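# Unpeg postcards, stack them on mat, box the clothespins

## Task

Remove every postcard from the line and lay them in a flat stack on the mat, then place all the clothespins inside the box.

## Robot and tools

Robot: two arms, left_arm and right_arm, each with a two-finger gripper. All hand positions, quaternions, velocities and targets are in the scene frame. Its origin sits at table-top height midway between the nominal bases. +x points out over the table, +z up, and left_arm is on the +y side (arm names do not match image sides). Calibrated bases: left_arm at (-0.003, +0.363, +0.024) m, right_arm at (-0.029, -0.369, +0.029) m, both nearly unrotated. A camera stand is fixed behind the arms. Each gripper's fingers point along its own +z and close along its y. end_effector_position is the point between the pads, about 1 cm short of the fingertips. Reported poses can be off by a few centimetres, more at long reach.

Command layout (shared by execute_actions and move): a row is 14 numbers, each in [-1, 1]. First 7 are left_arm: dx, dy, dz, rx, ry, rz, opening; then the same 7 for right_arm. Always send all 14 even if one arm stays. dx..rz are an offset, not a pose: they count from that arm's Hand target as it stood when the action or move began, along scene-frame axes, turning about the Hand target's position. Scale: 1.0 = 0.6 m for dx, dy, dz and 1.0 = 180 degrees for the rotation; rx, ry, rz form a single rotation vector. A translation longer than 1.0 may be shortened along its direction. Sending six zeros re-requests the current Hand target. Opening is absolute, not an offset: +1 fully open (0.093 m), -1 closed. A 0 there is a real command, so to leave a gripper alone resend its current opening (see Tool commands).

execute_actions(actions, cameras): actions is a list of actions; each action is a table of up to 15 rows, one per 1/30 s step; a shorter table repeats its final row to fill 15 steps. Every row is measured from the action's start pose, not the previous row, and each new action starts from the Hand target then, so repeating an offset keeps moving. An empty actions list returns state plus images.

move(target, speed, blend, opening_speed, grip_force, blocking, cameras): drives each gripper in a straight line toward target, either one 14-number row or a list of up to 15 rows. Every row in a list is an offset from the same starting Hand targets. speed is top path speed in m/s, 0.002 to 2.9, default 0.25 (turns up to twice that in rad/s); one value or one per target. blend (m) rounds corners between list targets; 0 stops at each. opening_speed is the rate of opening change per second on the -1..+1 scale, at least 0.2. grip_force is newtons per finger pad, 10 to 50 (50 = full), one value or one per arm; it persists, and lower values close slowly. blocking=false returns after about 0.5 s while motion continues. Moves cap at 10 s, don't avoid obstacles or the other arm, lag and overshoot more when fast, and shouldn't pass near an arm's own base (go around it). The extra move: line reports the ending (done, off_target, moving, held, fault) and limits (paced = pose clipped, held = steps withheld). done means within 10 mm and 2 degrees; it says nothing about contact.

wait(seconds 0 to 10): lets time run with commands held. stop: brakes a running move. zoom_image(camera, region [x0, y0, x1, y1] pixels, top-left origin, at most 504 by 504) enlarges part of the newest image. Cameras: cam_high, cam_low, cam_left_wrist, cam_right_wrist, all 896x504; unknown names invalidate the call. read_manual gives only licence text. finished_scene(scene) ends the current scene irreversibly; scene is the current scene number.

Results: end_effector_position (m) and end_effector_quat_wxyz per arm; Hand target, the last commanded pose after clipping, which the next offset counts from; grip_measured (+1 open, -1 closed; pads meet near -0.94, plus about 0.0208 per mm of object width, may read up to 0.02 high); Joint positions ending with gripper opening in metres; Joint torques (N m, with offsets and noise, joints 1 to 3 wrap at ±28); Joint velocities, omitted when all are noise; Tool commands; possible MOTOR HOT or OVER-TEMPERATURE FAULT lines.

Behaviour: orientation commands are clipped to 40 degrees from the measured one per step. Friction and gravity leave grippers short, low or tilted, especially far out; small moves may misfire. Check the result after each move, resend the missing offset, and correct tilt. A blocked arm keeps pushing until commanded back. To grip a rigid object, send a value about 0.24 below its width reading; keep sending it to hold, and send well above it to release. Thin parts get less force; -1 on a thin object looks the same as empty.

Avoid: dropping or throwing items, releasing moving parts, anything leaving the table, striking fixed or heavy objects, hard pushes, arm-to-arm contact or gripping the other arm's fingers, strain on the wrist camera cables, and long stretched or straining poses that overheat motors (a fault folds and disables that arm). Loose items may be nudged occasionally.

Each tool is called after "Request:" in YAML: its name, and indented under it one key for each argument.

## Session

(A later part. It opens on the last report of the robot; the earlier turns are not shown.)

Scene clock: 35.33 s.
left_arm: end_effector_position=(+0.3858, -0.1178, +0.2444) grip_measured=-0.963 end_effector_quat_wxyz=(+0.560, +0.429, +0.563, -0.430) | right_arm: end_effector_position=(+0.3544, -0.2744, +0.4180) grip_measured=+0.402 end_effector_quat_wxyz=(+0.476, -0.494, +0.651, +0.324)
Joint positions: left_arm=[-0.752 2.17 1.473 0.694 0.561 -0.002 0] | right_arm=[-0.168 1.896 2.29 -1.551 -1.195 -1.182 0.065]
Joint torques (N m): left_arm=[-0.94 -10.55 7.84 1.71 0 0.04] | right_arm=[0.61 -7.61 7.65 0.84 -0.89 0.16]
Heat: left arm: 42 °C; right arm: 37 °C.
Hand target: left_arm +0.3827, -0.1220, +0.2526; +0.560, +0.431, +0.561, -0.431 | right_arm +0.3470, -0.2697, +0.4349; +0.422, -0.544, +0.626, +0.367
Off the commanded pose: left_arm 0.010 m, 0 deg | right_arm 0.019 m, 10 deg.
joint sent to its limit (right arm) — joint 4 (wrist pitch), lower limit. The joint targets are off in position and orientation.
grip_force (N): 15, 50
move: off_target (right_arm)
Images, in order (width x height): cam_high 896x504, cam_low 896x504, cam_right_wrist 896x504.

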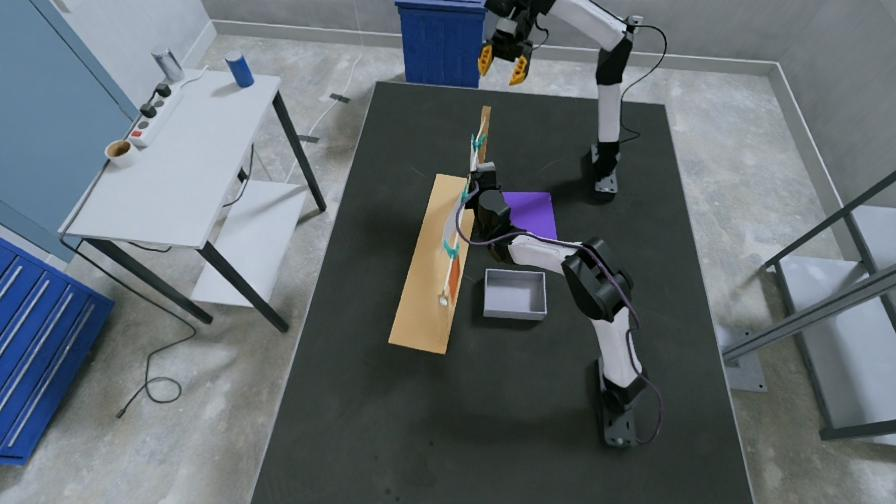

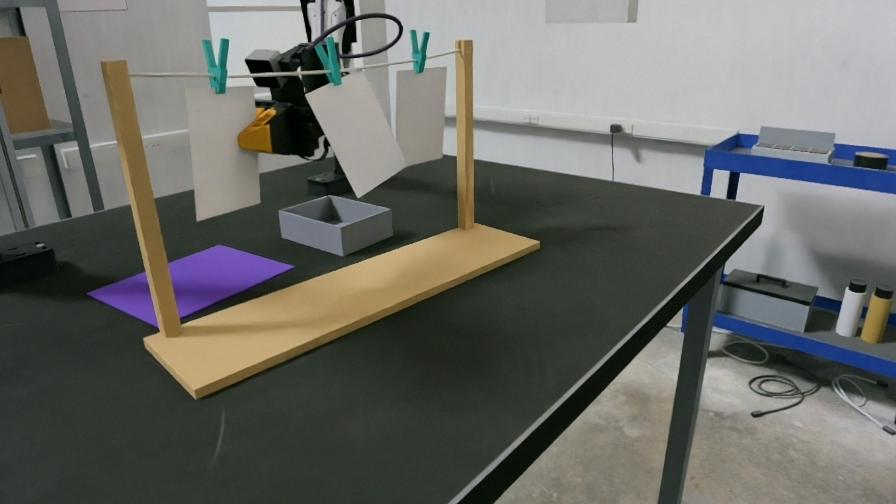

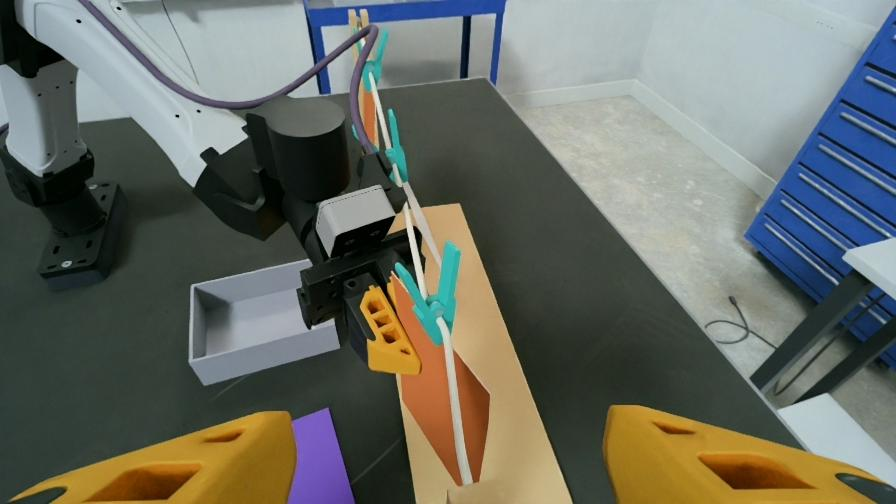

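Request:
move:
  target: [0,0,0,0,0,0,-1,0.025,0.095,-0.05,0,0,0,0.4]
  speed: 0.12
  cameras: ["cam_right_wrist","cam_low"]

Scene clock: 37.13 s.
left_arm: end_effector_position=(+0.3858, -0.1178, +0.2444) grip_measured=-0.963 end_effector_quat_wxyz=(+0.560, +0.429, +0.563, -0.430) | right_arm: end_effector_position=(+0.3643, -0.2102, +0.3971) grip_measured=+0.402 end_effector_quat_wxyz=(+0.430, -0.535, +0.624, +0.375)
Joint positions: left_arm=[-0.752 2.17 1.473 0.694 0.561 -0.002 0] | right_arm=[0.005 2.022 2.39 -1.551 -1.184 -1.148 0.065]
Joint torques (N m): left_arm=[-0.94 -10.5 7.84 1.7 0.01 0.03] | right_arm=[0.32 -8.29 7.72 0.83 -0.27 0.14]
Heat: left arm: 42 °C; right arm: 37 °C.
Hand target: left_arm +0.3827, -0.1220, +0.2526; +0.560, +0.431, +0.561, -0.431 | right_arm +0.3620, -0.2127, +0.4049; +0.422, -0.544, +0.626, +0.367
Off the commanded pose: left_arm 0.010 m, 0 deg | right_arm 0.008 m, 2 deg.
joint sent to its limit (right arm) — joint 4 (wrist pitch), lower limit. The joint targets are off in position, not in orientation.
grip_force (N): 15, 50
move: done
Images, in order (width x height): cam_low 896x504, cam_right_wrist 896x504.

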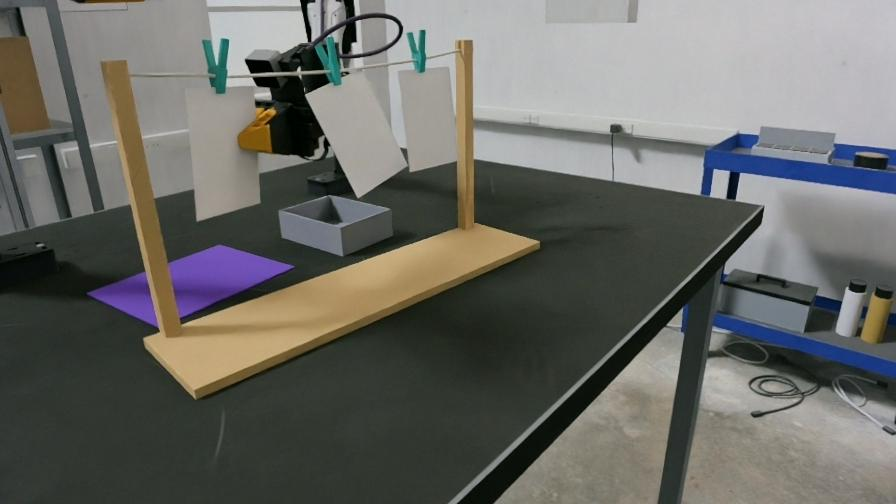

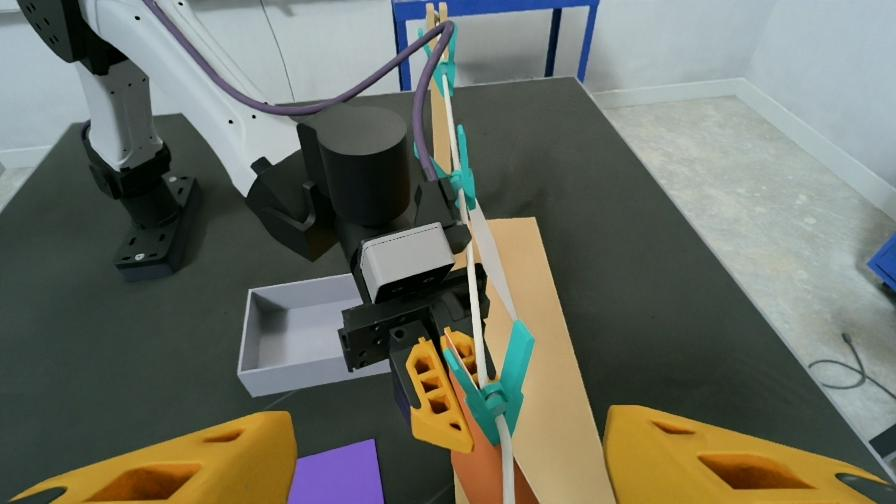

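Request:
move:
  target: [0,0,0,0,0,0,-1,0.033,0.055,-0.026,0,0,0,0.4]
  speed: 0.08
  cameras: ["cam_right_wrist","cam_low"]

Scene clock: 38.97 s.
left_arm: end_effector_position=(+0.3858, -0.1178, +0.2444) grip_measured=-0.963 end_effector_quat_wxyz=(+0.560, +0.429, +0.563, -0.430) | right_arm: end_effector_position=(+0.3755, -0.1777, +0.3764) grip_measured=+0.402 end_effector_quat_wxyz=(+0.396, -0.532, +0.636, +0.395)
Joint positions: left_arm=[-0.752 2.17 1.473 0.694 0.561 -0.002 0] | right_arm=[0.089 2.076 2.393 -1.47 -1.147 -1.03 0.065]
Joint velocities: left_arm=[0.007 -0.017 0.012 0.022 -0.198 0.051 0] | right_arm=[within noise]
Joint torques (N m): left_arm=[-0.92 -10.5 7.83 1.7 0.01 0.04] | right_arm=[0.27 -9.24 7.8 1.51 -0.26 0.13]
Heat: left arm: 42 °C; right arm: 37 °C.
Hand target: left_arm +0.3827, -0.1220, +0.2526; +0.560, +0.431, +0.561, -0.431 | right_arm +0.3818, -0.1797, +0.3893; +0.422, -0.544, +0.626, +0.367
Off the commanded pose: left_arm 0.010 m, 0 deg | right_arm 0.014 m, 5 deg.
grip_force (N): 15, 50
move: off_target (right_arm)
Images, in order (width x height): cam_low 896x504, cam_right_wrist 896x504.

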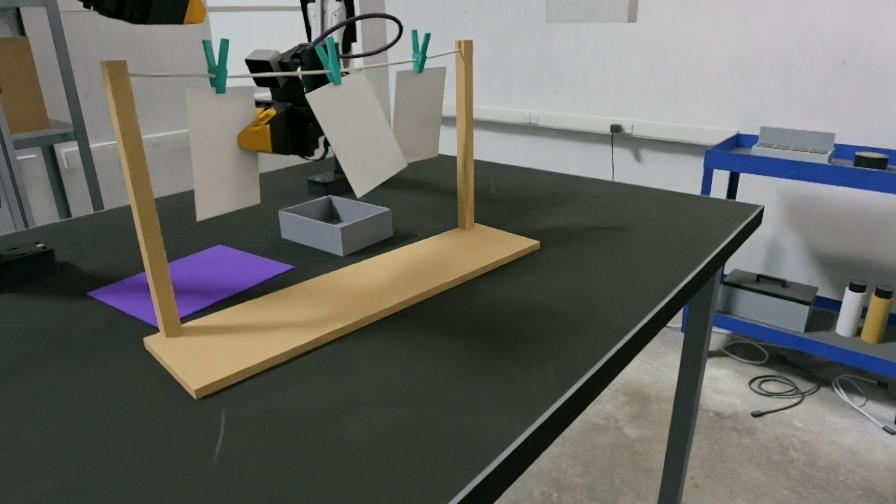

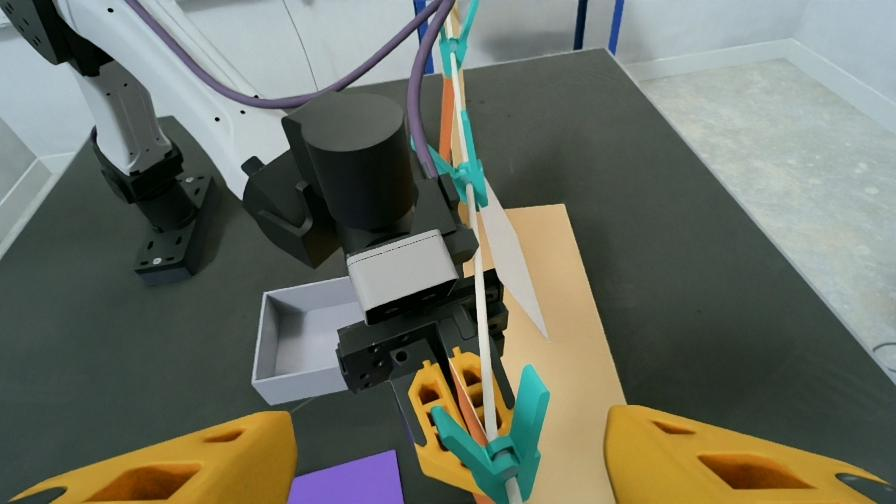

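Request:
move:
  target: [0,0,0,0,0,0,-1,0.025,0.022,0.004,0,0,0,0.4]
  speed: 0.08
  cameras: ["cam_right_wrist"]

Scene clock: 40.60 s.
left_arm: end_effector_position=(+0.3858, -0.1178, +0.2444) grip_measured=-0.963 end_effector_quat_wxyz=(+0.560, +0.429, +0.563, -0.430) | right_arm: end_effector_position=(+0.3926, -0.1650, +0.3817) grip_measured=+0.402 end_effector_quat_wxyz=(+0.405, -0.536, +0.631, +0.387)
Joint positions: left_arm=[-0.752 2.17 1.473 0.694 0.561 -0.002 0] | right_arm=[0.117 2.166 2.553 -1.455 -1.132 -0.965 0.065]
Joint torques (N m): left_arm=[-0.98 -10.43 7.83 1.71 0 0.04] | right_arm=[0.5 -9.2 7.87 1.42 -0.24 0.14]
Heat: left arm: 42 °C; right arm: 37 °C.
Hand target: left_arm +0.3827, -0.1220, +0.2526; +0.560, +0.431, +0.561, -0.431 | right_arm +0.3968, -0.1665, +0.3917; +0.422, -0.544, +0.626, +0.367
Off the commanded pose: left_arm 0.010 m, 0 deg | right_arm 0.011 m, 3 deg.
grip_force (N): 15, 50
move: off_target (right_arm)
Images, in order (width x height): cam_right_wrist 896x504.

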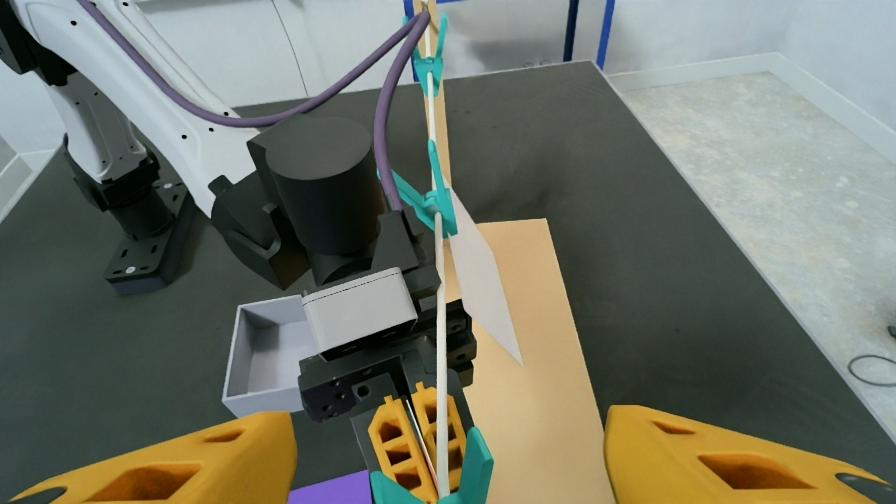

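Request:
move:
  target:
    - [0,0,0,0,0,0,-1,-0.01,0.004,-0.013,0,0,0,0.4]
    - [0,0,0,0,0,0,-1,-0.01,0.004,-0.013,0,0,0,-1]
  speed: 0.08
  opening_speed: 0.7
  cameras: ["cam_right_wrist","cam_low","cam_left_wrist"]

Scene clock: 45.10 s.
left_arm: end_effector_position=(+0.3858, -0.1178, +0.2444) grip_measured=-0.963 end_effector_quat_wxyz=(+0.560, +0.429, +0.563, -0.430) | right_arm: end_effector_position=(+0.3958, -0.1650, +0.3647) grip_measured=-0.977 end_effector_quat_wxyz=(+0.394, -0.531, +0.640, +0.393)
Joint positions: left_arm=[-0.752 2.17 1.473 0.694 0.561 -0.002 0] | right_arm=[0.117 2.145 2.448 -1.402 -1.128 -0.965 0]
Joint torques (N m): left_arm=[-0.96 -10.55 7.8 1.71 0 0.04] | right_arm=[0.64 -13.38 3.95 1.61 -0.24 0.11]
Heat: left arm: 42 °C; right arm: 38 °C.
Hand target: left_arm +0.3827, -0.1220, +0.2526; +0.560, +0.431, +0.561, -0.431 | right_arm +0.3908, -0.1641, +0.3839; +0.422, -0.544, +0.626, +0.367
Off the commanded pose: left_arm 0.010 m, 0 deg | right_arm 0.020 m, 5 deg.
grip_force (N): 15, 50
move: off_target (right_arm); target 2's new opening was sent with right_arm's hand 0.020 m and 5 deg from that target
Images, in order (width x height): cam_low 896x504, cam_left_wrist 896x504, cam_right_wrist 896x504.

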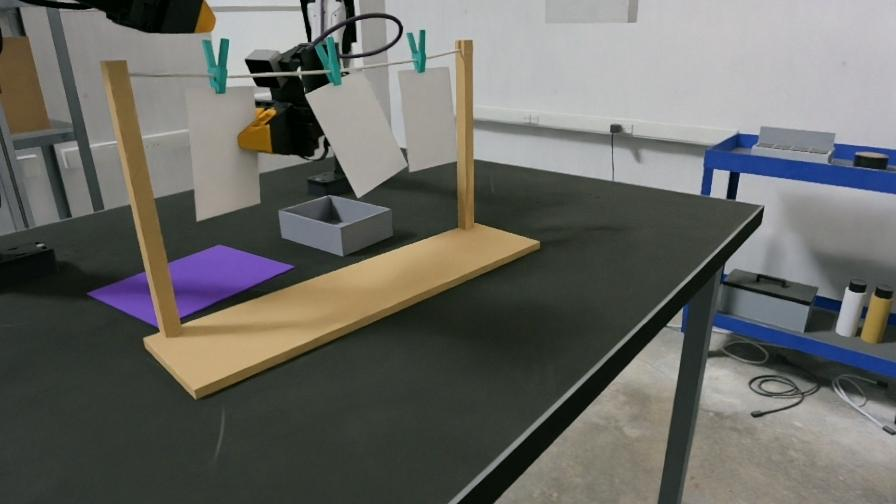

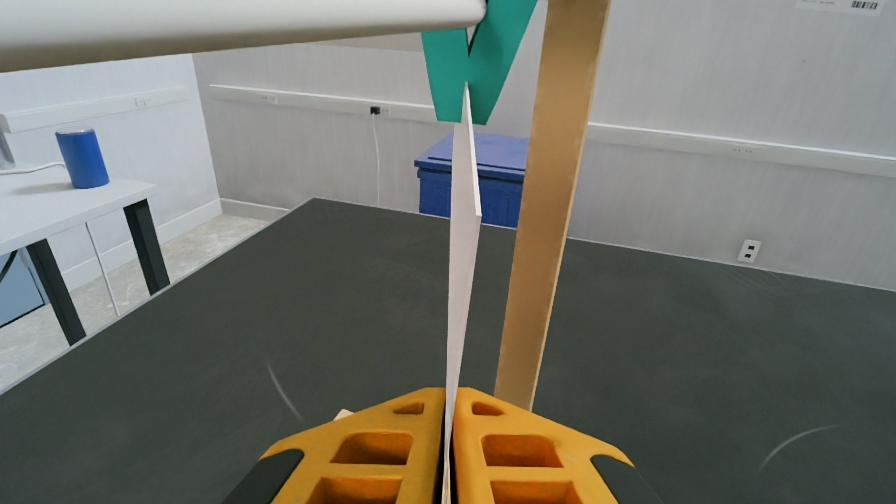

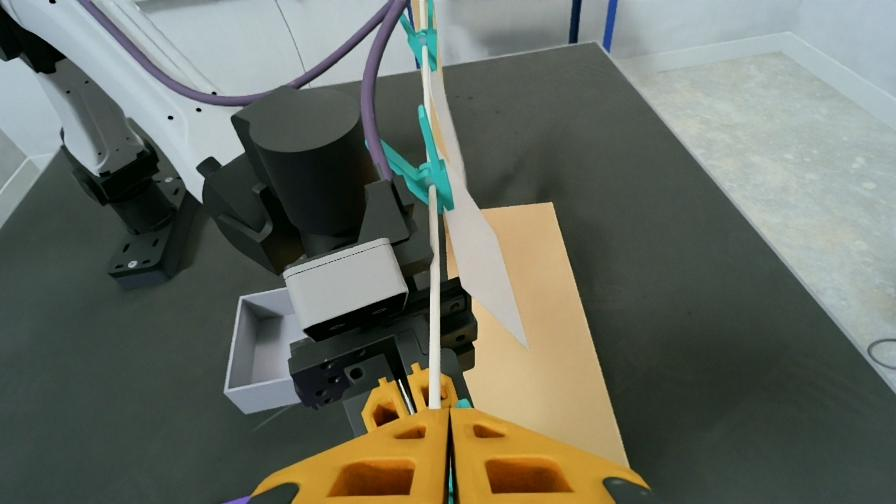

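Request:
move:
  target:
    - [0,0,0,0,0,0,-1,0,0,0,0,0,0,0.4]
    - [0,0,0,0,0,0,-1,0,0,-0.05,0,0,0,0.4]
  speed: 0.1
  cameras: ["all"]

Scene clock: 60.77 s.
left_arm: end_effector_position=(+0.3858, -0.1178, +0.2444) grip_measured=-0.963 end_effector_quat_wxyz=(+0.560, +0.429, +0.563, -0.430) | right_arm: end_effector_position=(+0.3943, -0.1653, +0.3342) grip_measured=+0.398 end_effector_quat_wxyz=(+0.394, -0.531, +0.640, +0.392)
Joint positions: left_arm=[-0.752 2.17 1.473 0.694 0.561 -0.002 0] | right_arm=[0.117 2.045 2.157 -1.209 -1.126 -0.965 0.064]
Joint torques (N m): left_arm=[-0.95 -10.47 7.88 1.71 0.01 0.05] | right_arm=[0.66 -13.01 4.56 1.61 -0.25 0.16]
Heat: left arm: 44 °C; right arm: 43 °C.
Hand target: left_arm +0.3827, -0.1220, +0.2526; +0.560, +0.431, +0.561, -0.431 | right_arm +0.3908, -0.1641, +0.3539; +0.422, -0.544, +0.626, +0.367
Off the commanded pose: left_arm 0.010 m, 0 deg | right_arm 0.020 m, 5 deg.
grip_force (N): 15, 50
move: off_target (right_arm)

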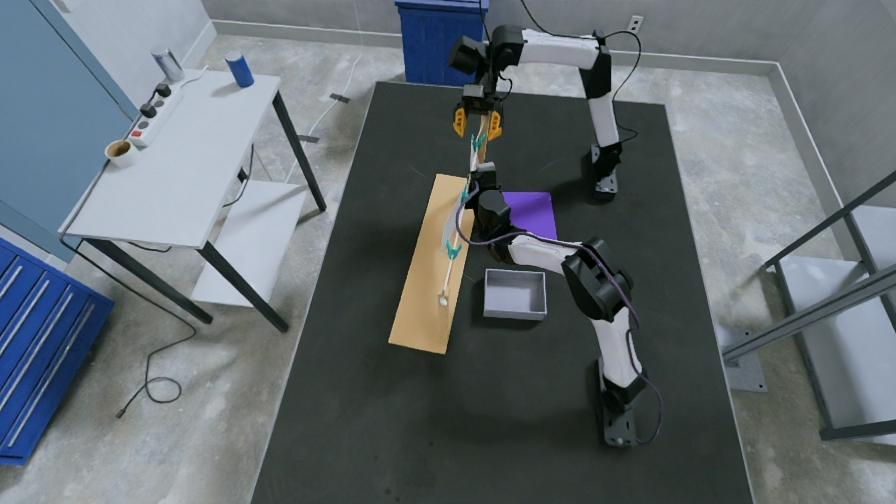

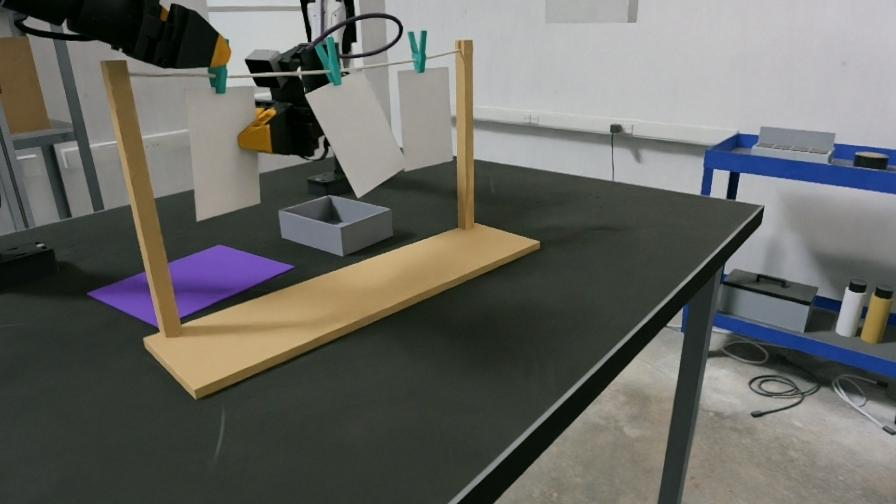

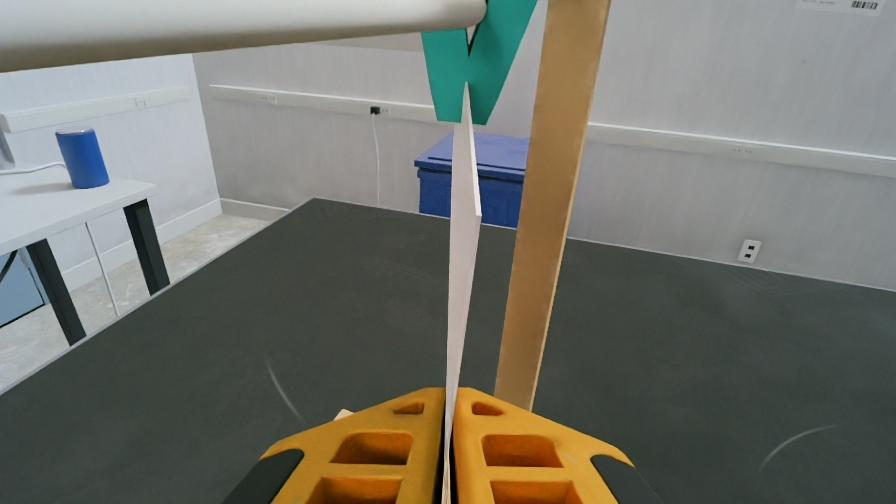

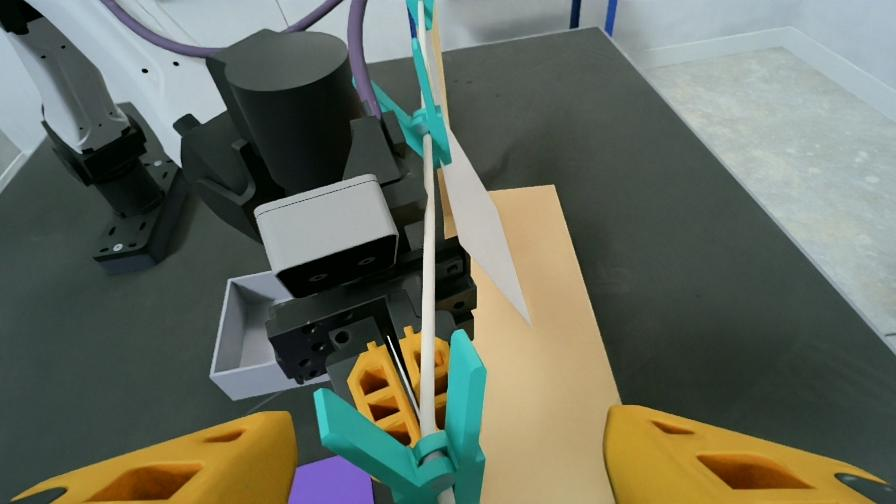

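Request:
move:
  target: [0,0,0,0,0,0,-1,-0.012,0,-0.007,0,0,0,0.4]
  speed: 0.1
  cameras: ["cam_right_wrist","cam_low"]

Request:
zoom_image:
  camera: "cam_low"
  region: [120, 10, 320, 130]

Scene clock: 62.50 s.
left_arm: end_effector_position=(+0.3858, -0.1178, +0.2444) grip_measured=-0.963 end_effector_quat_wxyz=(+0.560, +0.429, +0.563, -0.430) | right_arm: end_effector_position=(+0.3871, -0.1661, +0.3315) grip_measured=+0.398 end_effector_quat_wxyz=(+0.395, -0.531, +0.639, +0.391)
Joint positions: left_arm=[-0.752 2.17 1.473 0.694 0.561 -0.002 0] | right_arm=[0.117 1.999 2.076 -1.168 -1.126 -0.961 0.064]
Joint torques (N m): left_arm=[-0.96 -10.45 7.82 1.72 0 0.04] | right_arm=[0.66 -12.56 4.7 1.62 -0.27 0.14]
Heat: left arm: 44 °C; right arm: 44 °C.
Hand target: left_arm +0.3827, -0.1220, +0.2526; +0.560, +0.431, +0.561, -0.431 | right_arm +0.3836, -0.1641, +0.3497; +0.422, -0.544, +0.626, +0.367
Off the commanded pose: left_arm 0.010 m, 0 deg | right_arm 0.019 m, 5 deg.
grip_force (N): 15, 50
move: off_target (right_arm)
Images, in order (width x height): cam_low 896x504, cam_right_wrist 896x504.

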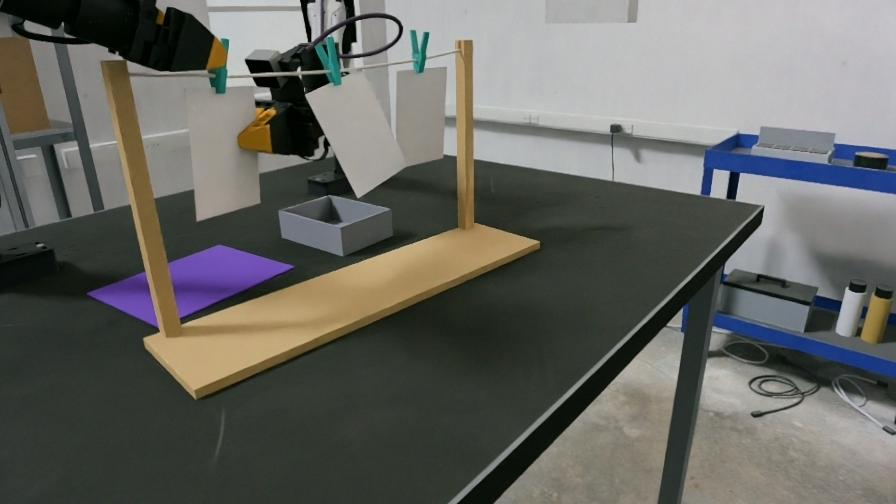

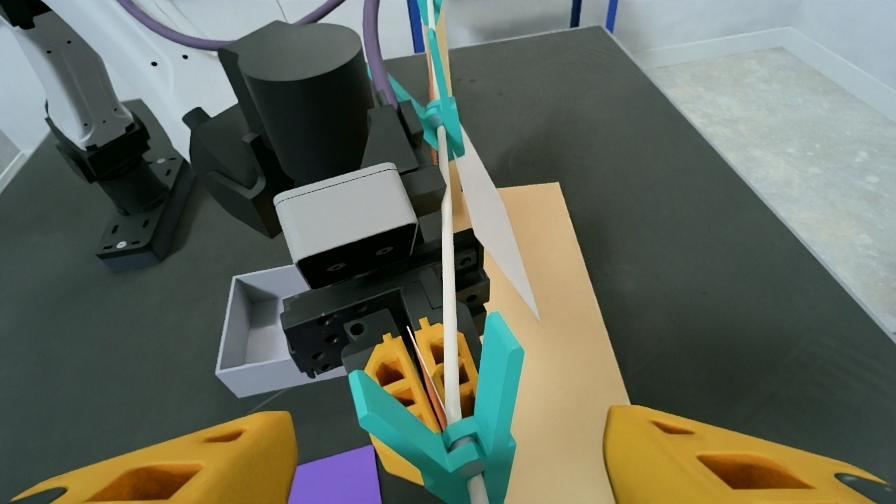

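Scaled by 2.520 from the camera's 896x504 image, which has a finer 1280x720 frame.

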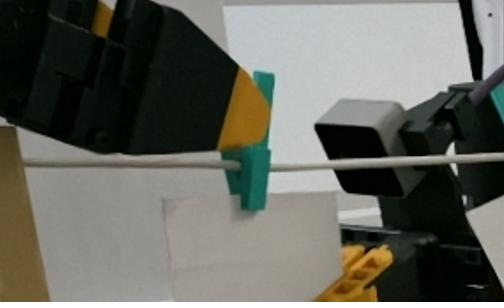

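Request:
move:
  target:
    - [0,0,0,0,0,0,-1,0.003,0.01,0.002,0,0,0,0.4]
    - [0,0,0,0,0,0,-1,0.003,0.01,0.002,0,0,0,-1]
  speed: 0.1
  opening_speed: 0.7
  cameras: ["cam_right_wrist","cam_low","cam_left_wrist"]

Request:
zoom_image:
  camera: "cam_low"
  region: [120, 10, 320, 130]

Scene clock: 66.40 s.
left_arm: end_effector_position=(+0.3806, -0.1220, +0.2444) grip_measured=-0.963 end_effector_quat_wxyz=(+0.558, +0.433, +0.560, -0.433) | right_arm: end_effector_position=(+0.3868, -0.1572, +0.3324) grip_measured=-0.718 end_effector_quat_wxyz=(+0.394, -0.533, +0.638, +0.392)
Joint positions: left_arm=[-0.763 2.17 1.473 0.694 0.561 -0.002 0] | right_arm=[0.138 1.999 2.076 -1.14 -1.118 -0.931 0.011]
Joint torques (N m): left_arm=[-0.84 -10.47 7.84 1.72 0.01 0.04] | right_arm=[0.58 -12.3 5.09 1.65 -0.25 0.13]
Heat: left arm: 45 °C; right arm: 45 °C.
Hand target: left_arm +0.3827, -0.1220, +0.2526; +0.560, +0.431, +0.561, -0.431 | right_arm +0.3854, -0.1581, +0.3509; +0.422, -0.544, +0.626, +0.367
Off the commanded pose: left_arm 0.009 m, 0 deg | right_arm 0.019 m, 5 deg.
grip_force (N): 15, 50
move: off_target (right_arm); target 2's new opening was sent with right_arm's hand 0.019 m and 5 deg from that target
Images, in order (width x height): cam_low 896x504, cam_left_wrist 896x504, cam_right_wrist 896x504.

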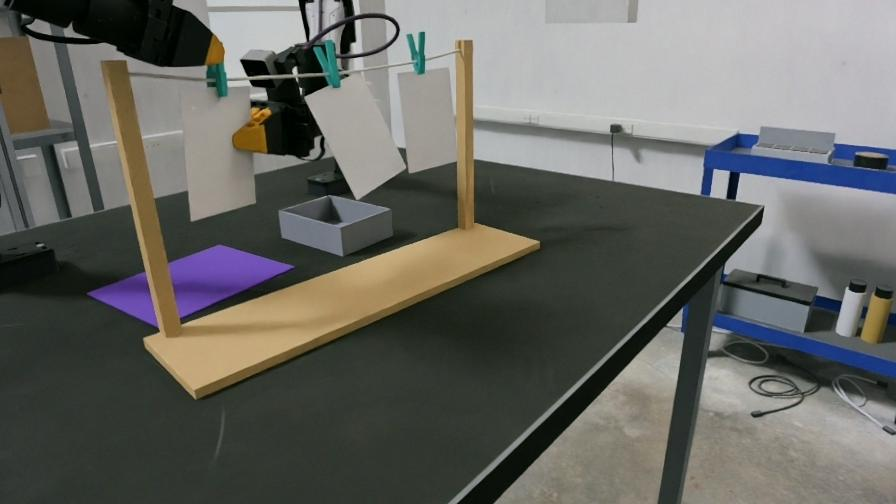

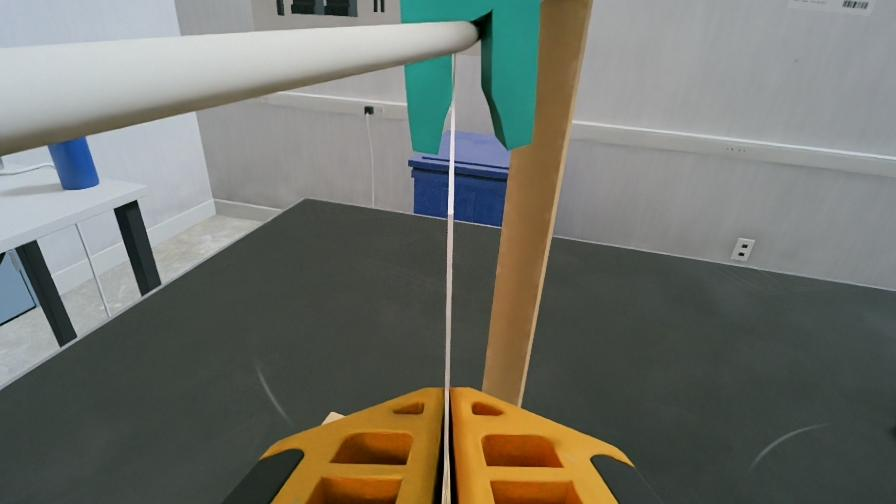

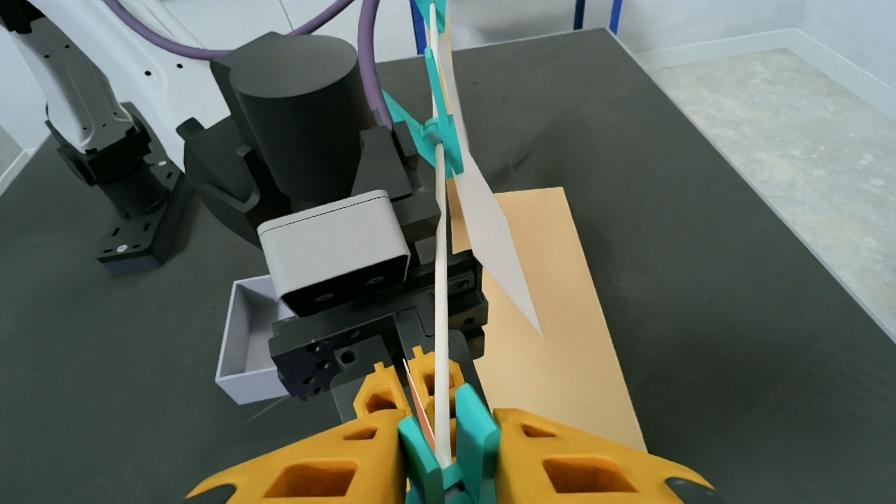

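Scaled by 2.520 from the camera's 896x504 image, which has a finer 1280x720 frame.

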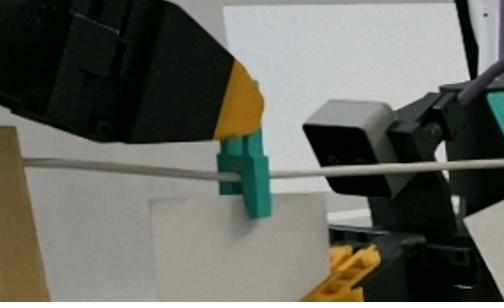

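Request:
move:
  target: [0,0,-0.1,0,0,0,-1,0,0,0,0,0,0,-1]
  speed: 0.1
  cameras: ["cam_low","cam_left_wrist","cam_right_wrist"]

Scene clock: 67.97 s.
left_arm: end_effector_position=(+0.3812, -0.1225, +0.1847) grip_measured=-0.963 end_effector_quat_wxyz=(+0.535, +0.434, +0.583, -0.431) | right_arm: end_effector_position=(+0.3868, -0.1572, +0.3324) grip_measured=-0.727 end_effector_quat_wxyz=(+0.394, -0.533, +0.638, +0.392)
Joint positions: left_arm=[-0.763 2.262 1.423 0.772 0.561 -0.002 0] | right_arm=[0.138 1.999 2.076 -1.14 -1.118 -0.931 0.01]
Joint torques (N m): left_arm=[-0.76 -9.18 5.34 2.73 0.04 0.07] | right_arm=[0.59 -12.33 5.12 1.64 -0.24 0.14]
Heat: left arm: 45 °C; right arm: 45 °C.
Hand target: left_arm +0.3827, -0.1220, +0.1926; +0.560, +0.431, +0.561, -0.431 | right_arm +0.3854, -0.1581, +0.3509; +0.422, -0.544, +0.626, +0.367
Off the commanded pose: left_arm 0.008 m, 4 deg | right_arm 0.019 m, 5 deg.
grip_force (N): 15, 50
move: off_target (left_arm, right_arm)
Images, in order (width x height): cam_low 896x504, cam_left_wrist 896x504, cam_right_wrist 896x504.

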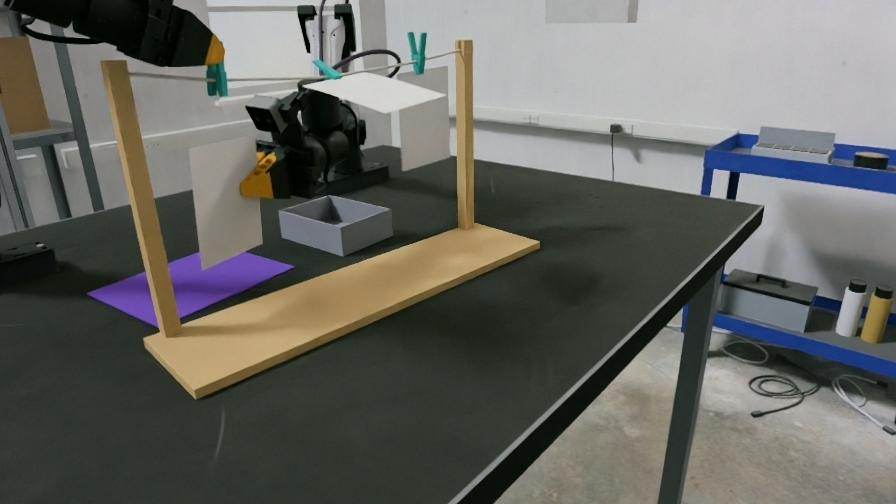

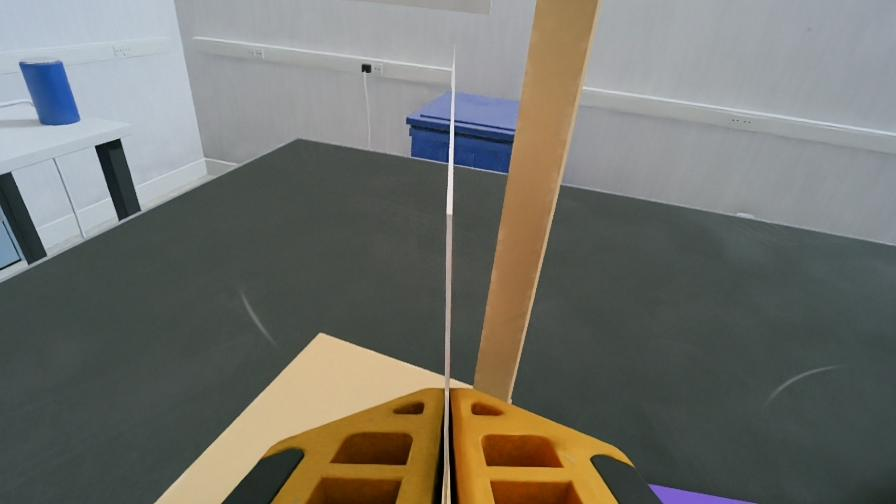

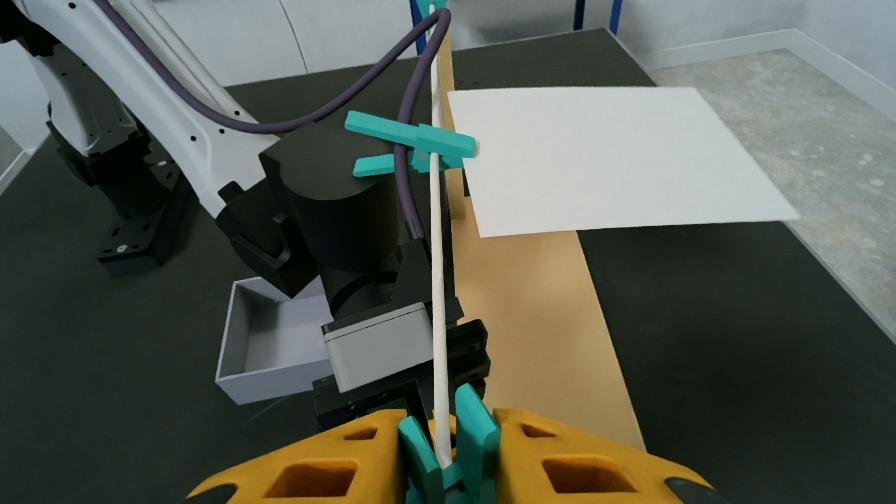

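Request:
zoom_image:
  camera: "cam_right_wrist"
  region: [320, 60, 520, 260]

Request:
zoom_image:
  camera: "cam_low"
  region: [220, 0, 460, 200]

Scaled by 2.520 from the camera's 896x504 image, which has a finer 1280x720 frame.

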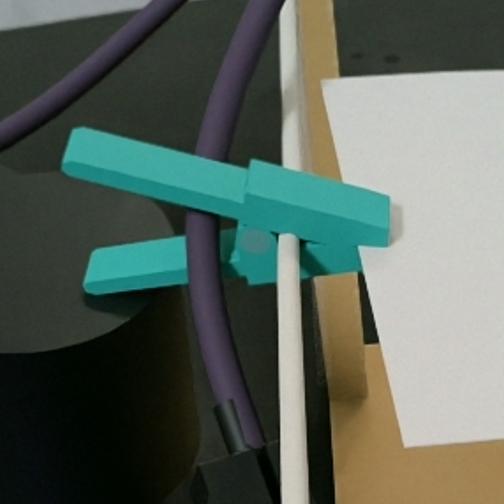

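Scaled by 2.100 from the camera's 896x504 image, which has a finer 1280x720 frame.

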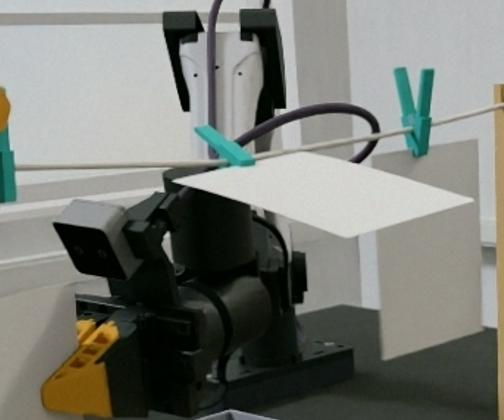

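Request:
move:
  target: [-0.06,0,0.0,0,0,0,-1,0,0,0,0,0,0,-1]
  speed: 0.08
  cameras: ["cam_low","cam_left_wrist","cam_right_wrist"]

Request:
zoom_image:
  camera: "cam_right_wrist"
  region: [320, 60, 520, 260]

Scene clock: 70.13 s.
left_arm: end_effector_position=(+0.3421, -0.1256, +0.1479) grip_measured=-0.963 end_effector_quat_wxyz=(+0.508, +0.444, +0.598, -0.432) | right_arm: end_effector_position=(+0.3868, -0.1572, +0.3324) grip_measured=-0.727 end_effector_quat_wxyz=(+0.394, -0.533, +0.638, +0.392)
Joint positions: left_arm=[-0.821 2.25 1.283 0.838 0.524 -0.002 0] | right_arm=[0.138 1.999 2.076 -1.14 -1.118 -0.93 0.01]
Joint torques (N m): left_arm=[-0.46 -13.7 5.01 2.77 -0.18 0.05] | right_arm=[0.55 -12.27 5.09 1.65 -0.24 0.14]
Heat: left arm: 45 °C; right arm: 45 °C.
Hand target: left_arm +0.3467, -0.1220, +0.1926; +0.560, +0.431, +0.561, -0.431 | right_arm +0.3854, -0.1581, +0.3509; +0.422, -0.544, +0.626, +0.367
Off the commanded pose: left_arm 0.045 m, 7 deg | right_arm 0.019 m, 5 deg.
grip_force (N): 15, 50
move: off_target (left_arm, right_arm)
Images, in order (width x height): cam_low 896x504, cam_left_wrist 896x504, cam_right_wrist 896x504.

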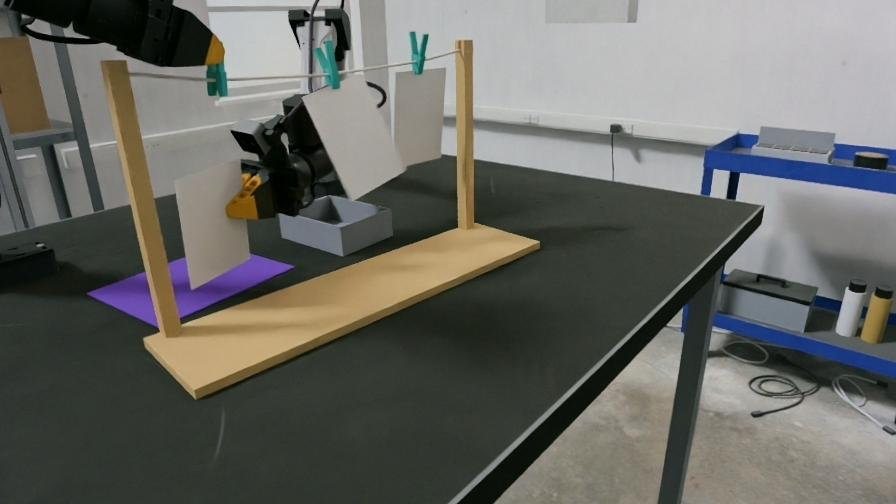

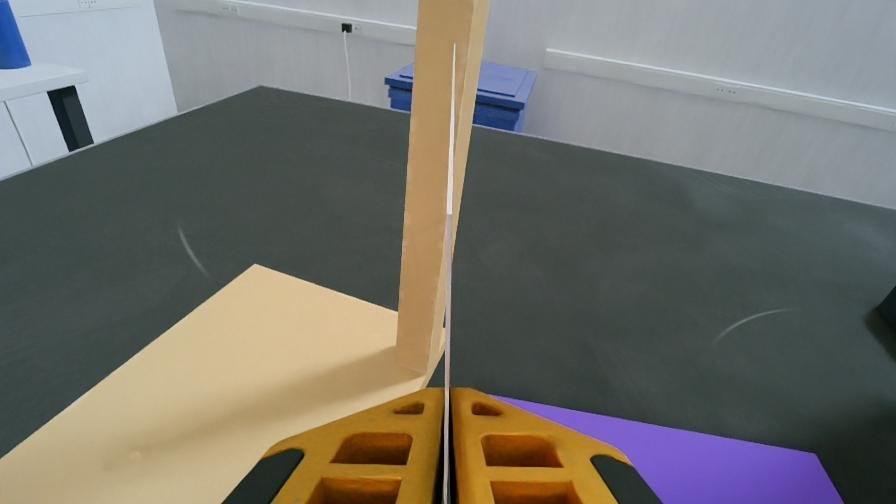

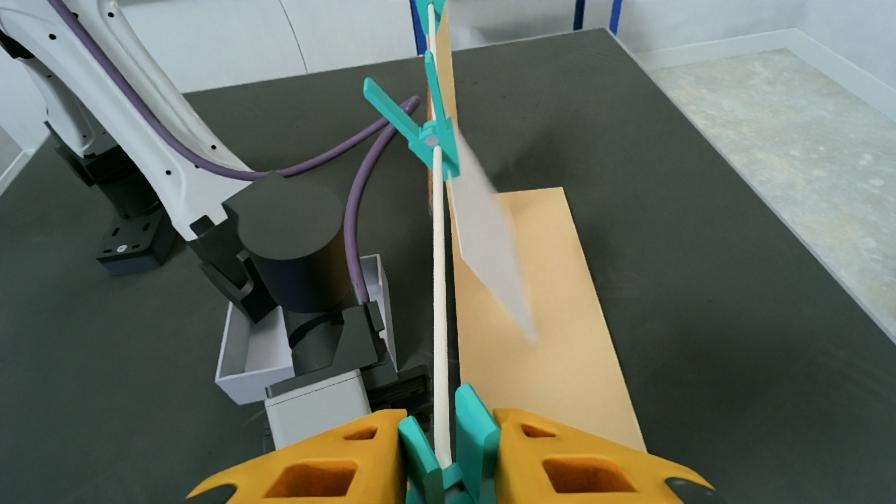

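Scaled by 2.520 from the camera's 896x504 image, which has a finer 1280x720 frame.

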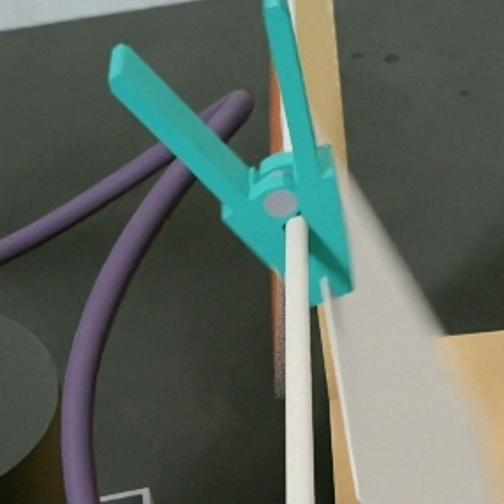

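Request:
move:
  target:
    - [-0.07,0,0.09,0,0,0,-1,0,0,0,0,0,0,-1]
    - [-0.25,0,0.09,0,0,0,-1,0,0,0,0,0,0,-1]
  speed: 0.12
  blend: [0.02,0]
  cameras: ["cam_low","cam_high"]

Scene clock: 72.73 s.
left_arm: end_effector_position=(+0.1931, -0.1293, +0.2225) grip_measured=-0.963 end_effector_quat_wxyz=(+0.533, +0.449, +0.574, -0.431) | right_arm: end_effector_position=(+0.3868, -0.1572, +0.3324) grip_measured=-0.727 end_effector_quat_wxyz=(+0.394, -0.533, +0.638, +0.392)
Joint positions: left_arm=[-1.13 1.846 0.946 0.838 0.219 -0.002 0] | right_arm=[0.138 1.999 2.076 -1.14 -1.118 -0.93 0.01]
Joint torques (N m): left_arm=[-0.36 -10.52 5.03 2.35 -0.25 0.03] | right_arm=[0.59 -12.31 5.09 1.65 -0.23 0.13]
Heat: left arm: 45 °C; right arm: 46 °C.
Hand target: left_arm +0.1967, -0.1220, +0.2466; +0.560, +0.431, +0.561, -0.431 | right_arm +0.3854, -0.1581, +0.3509; +0.422, -0.544, +0.626, +0.367
Off the commanded pose: left_arm 0.025 m, 4 deg | right_arm 0.019 m, 5 deg.
grip_force (N): 15, 50
move: off_target (left_arm, right_arm)
Images, in order (width x height): cam_high 896x504, cam_low 896x504.

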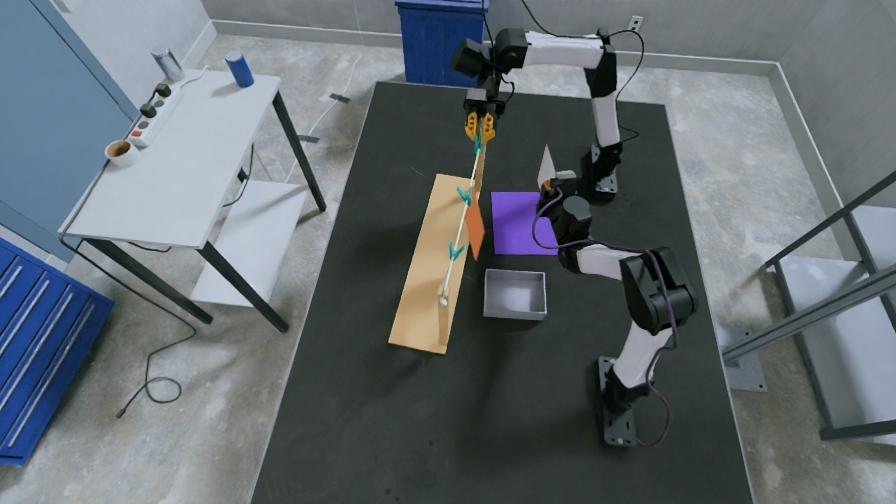

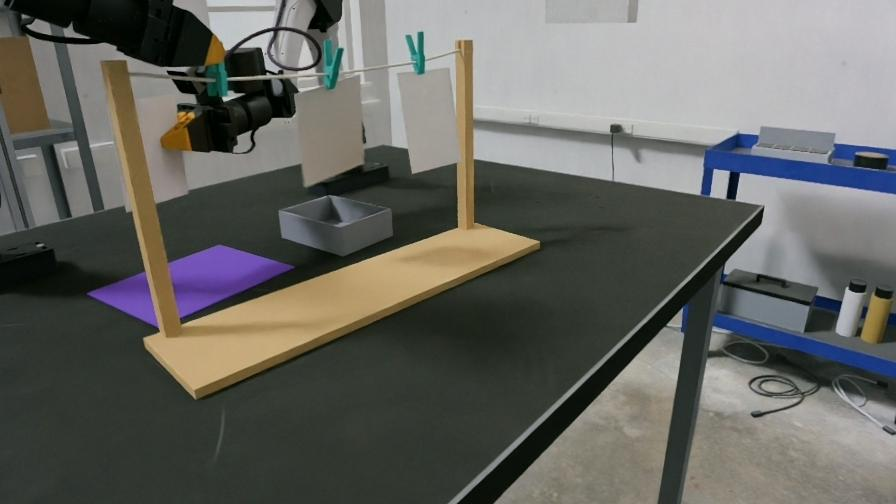

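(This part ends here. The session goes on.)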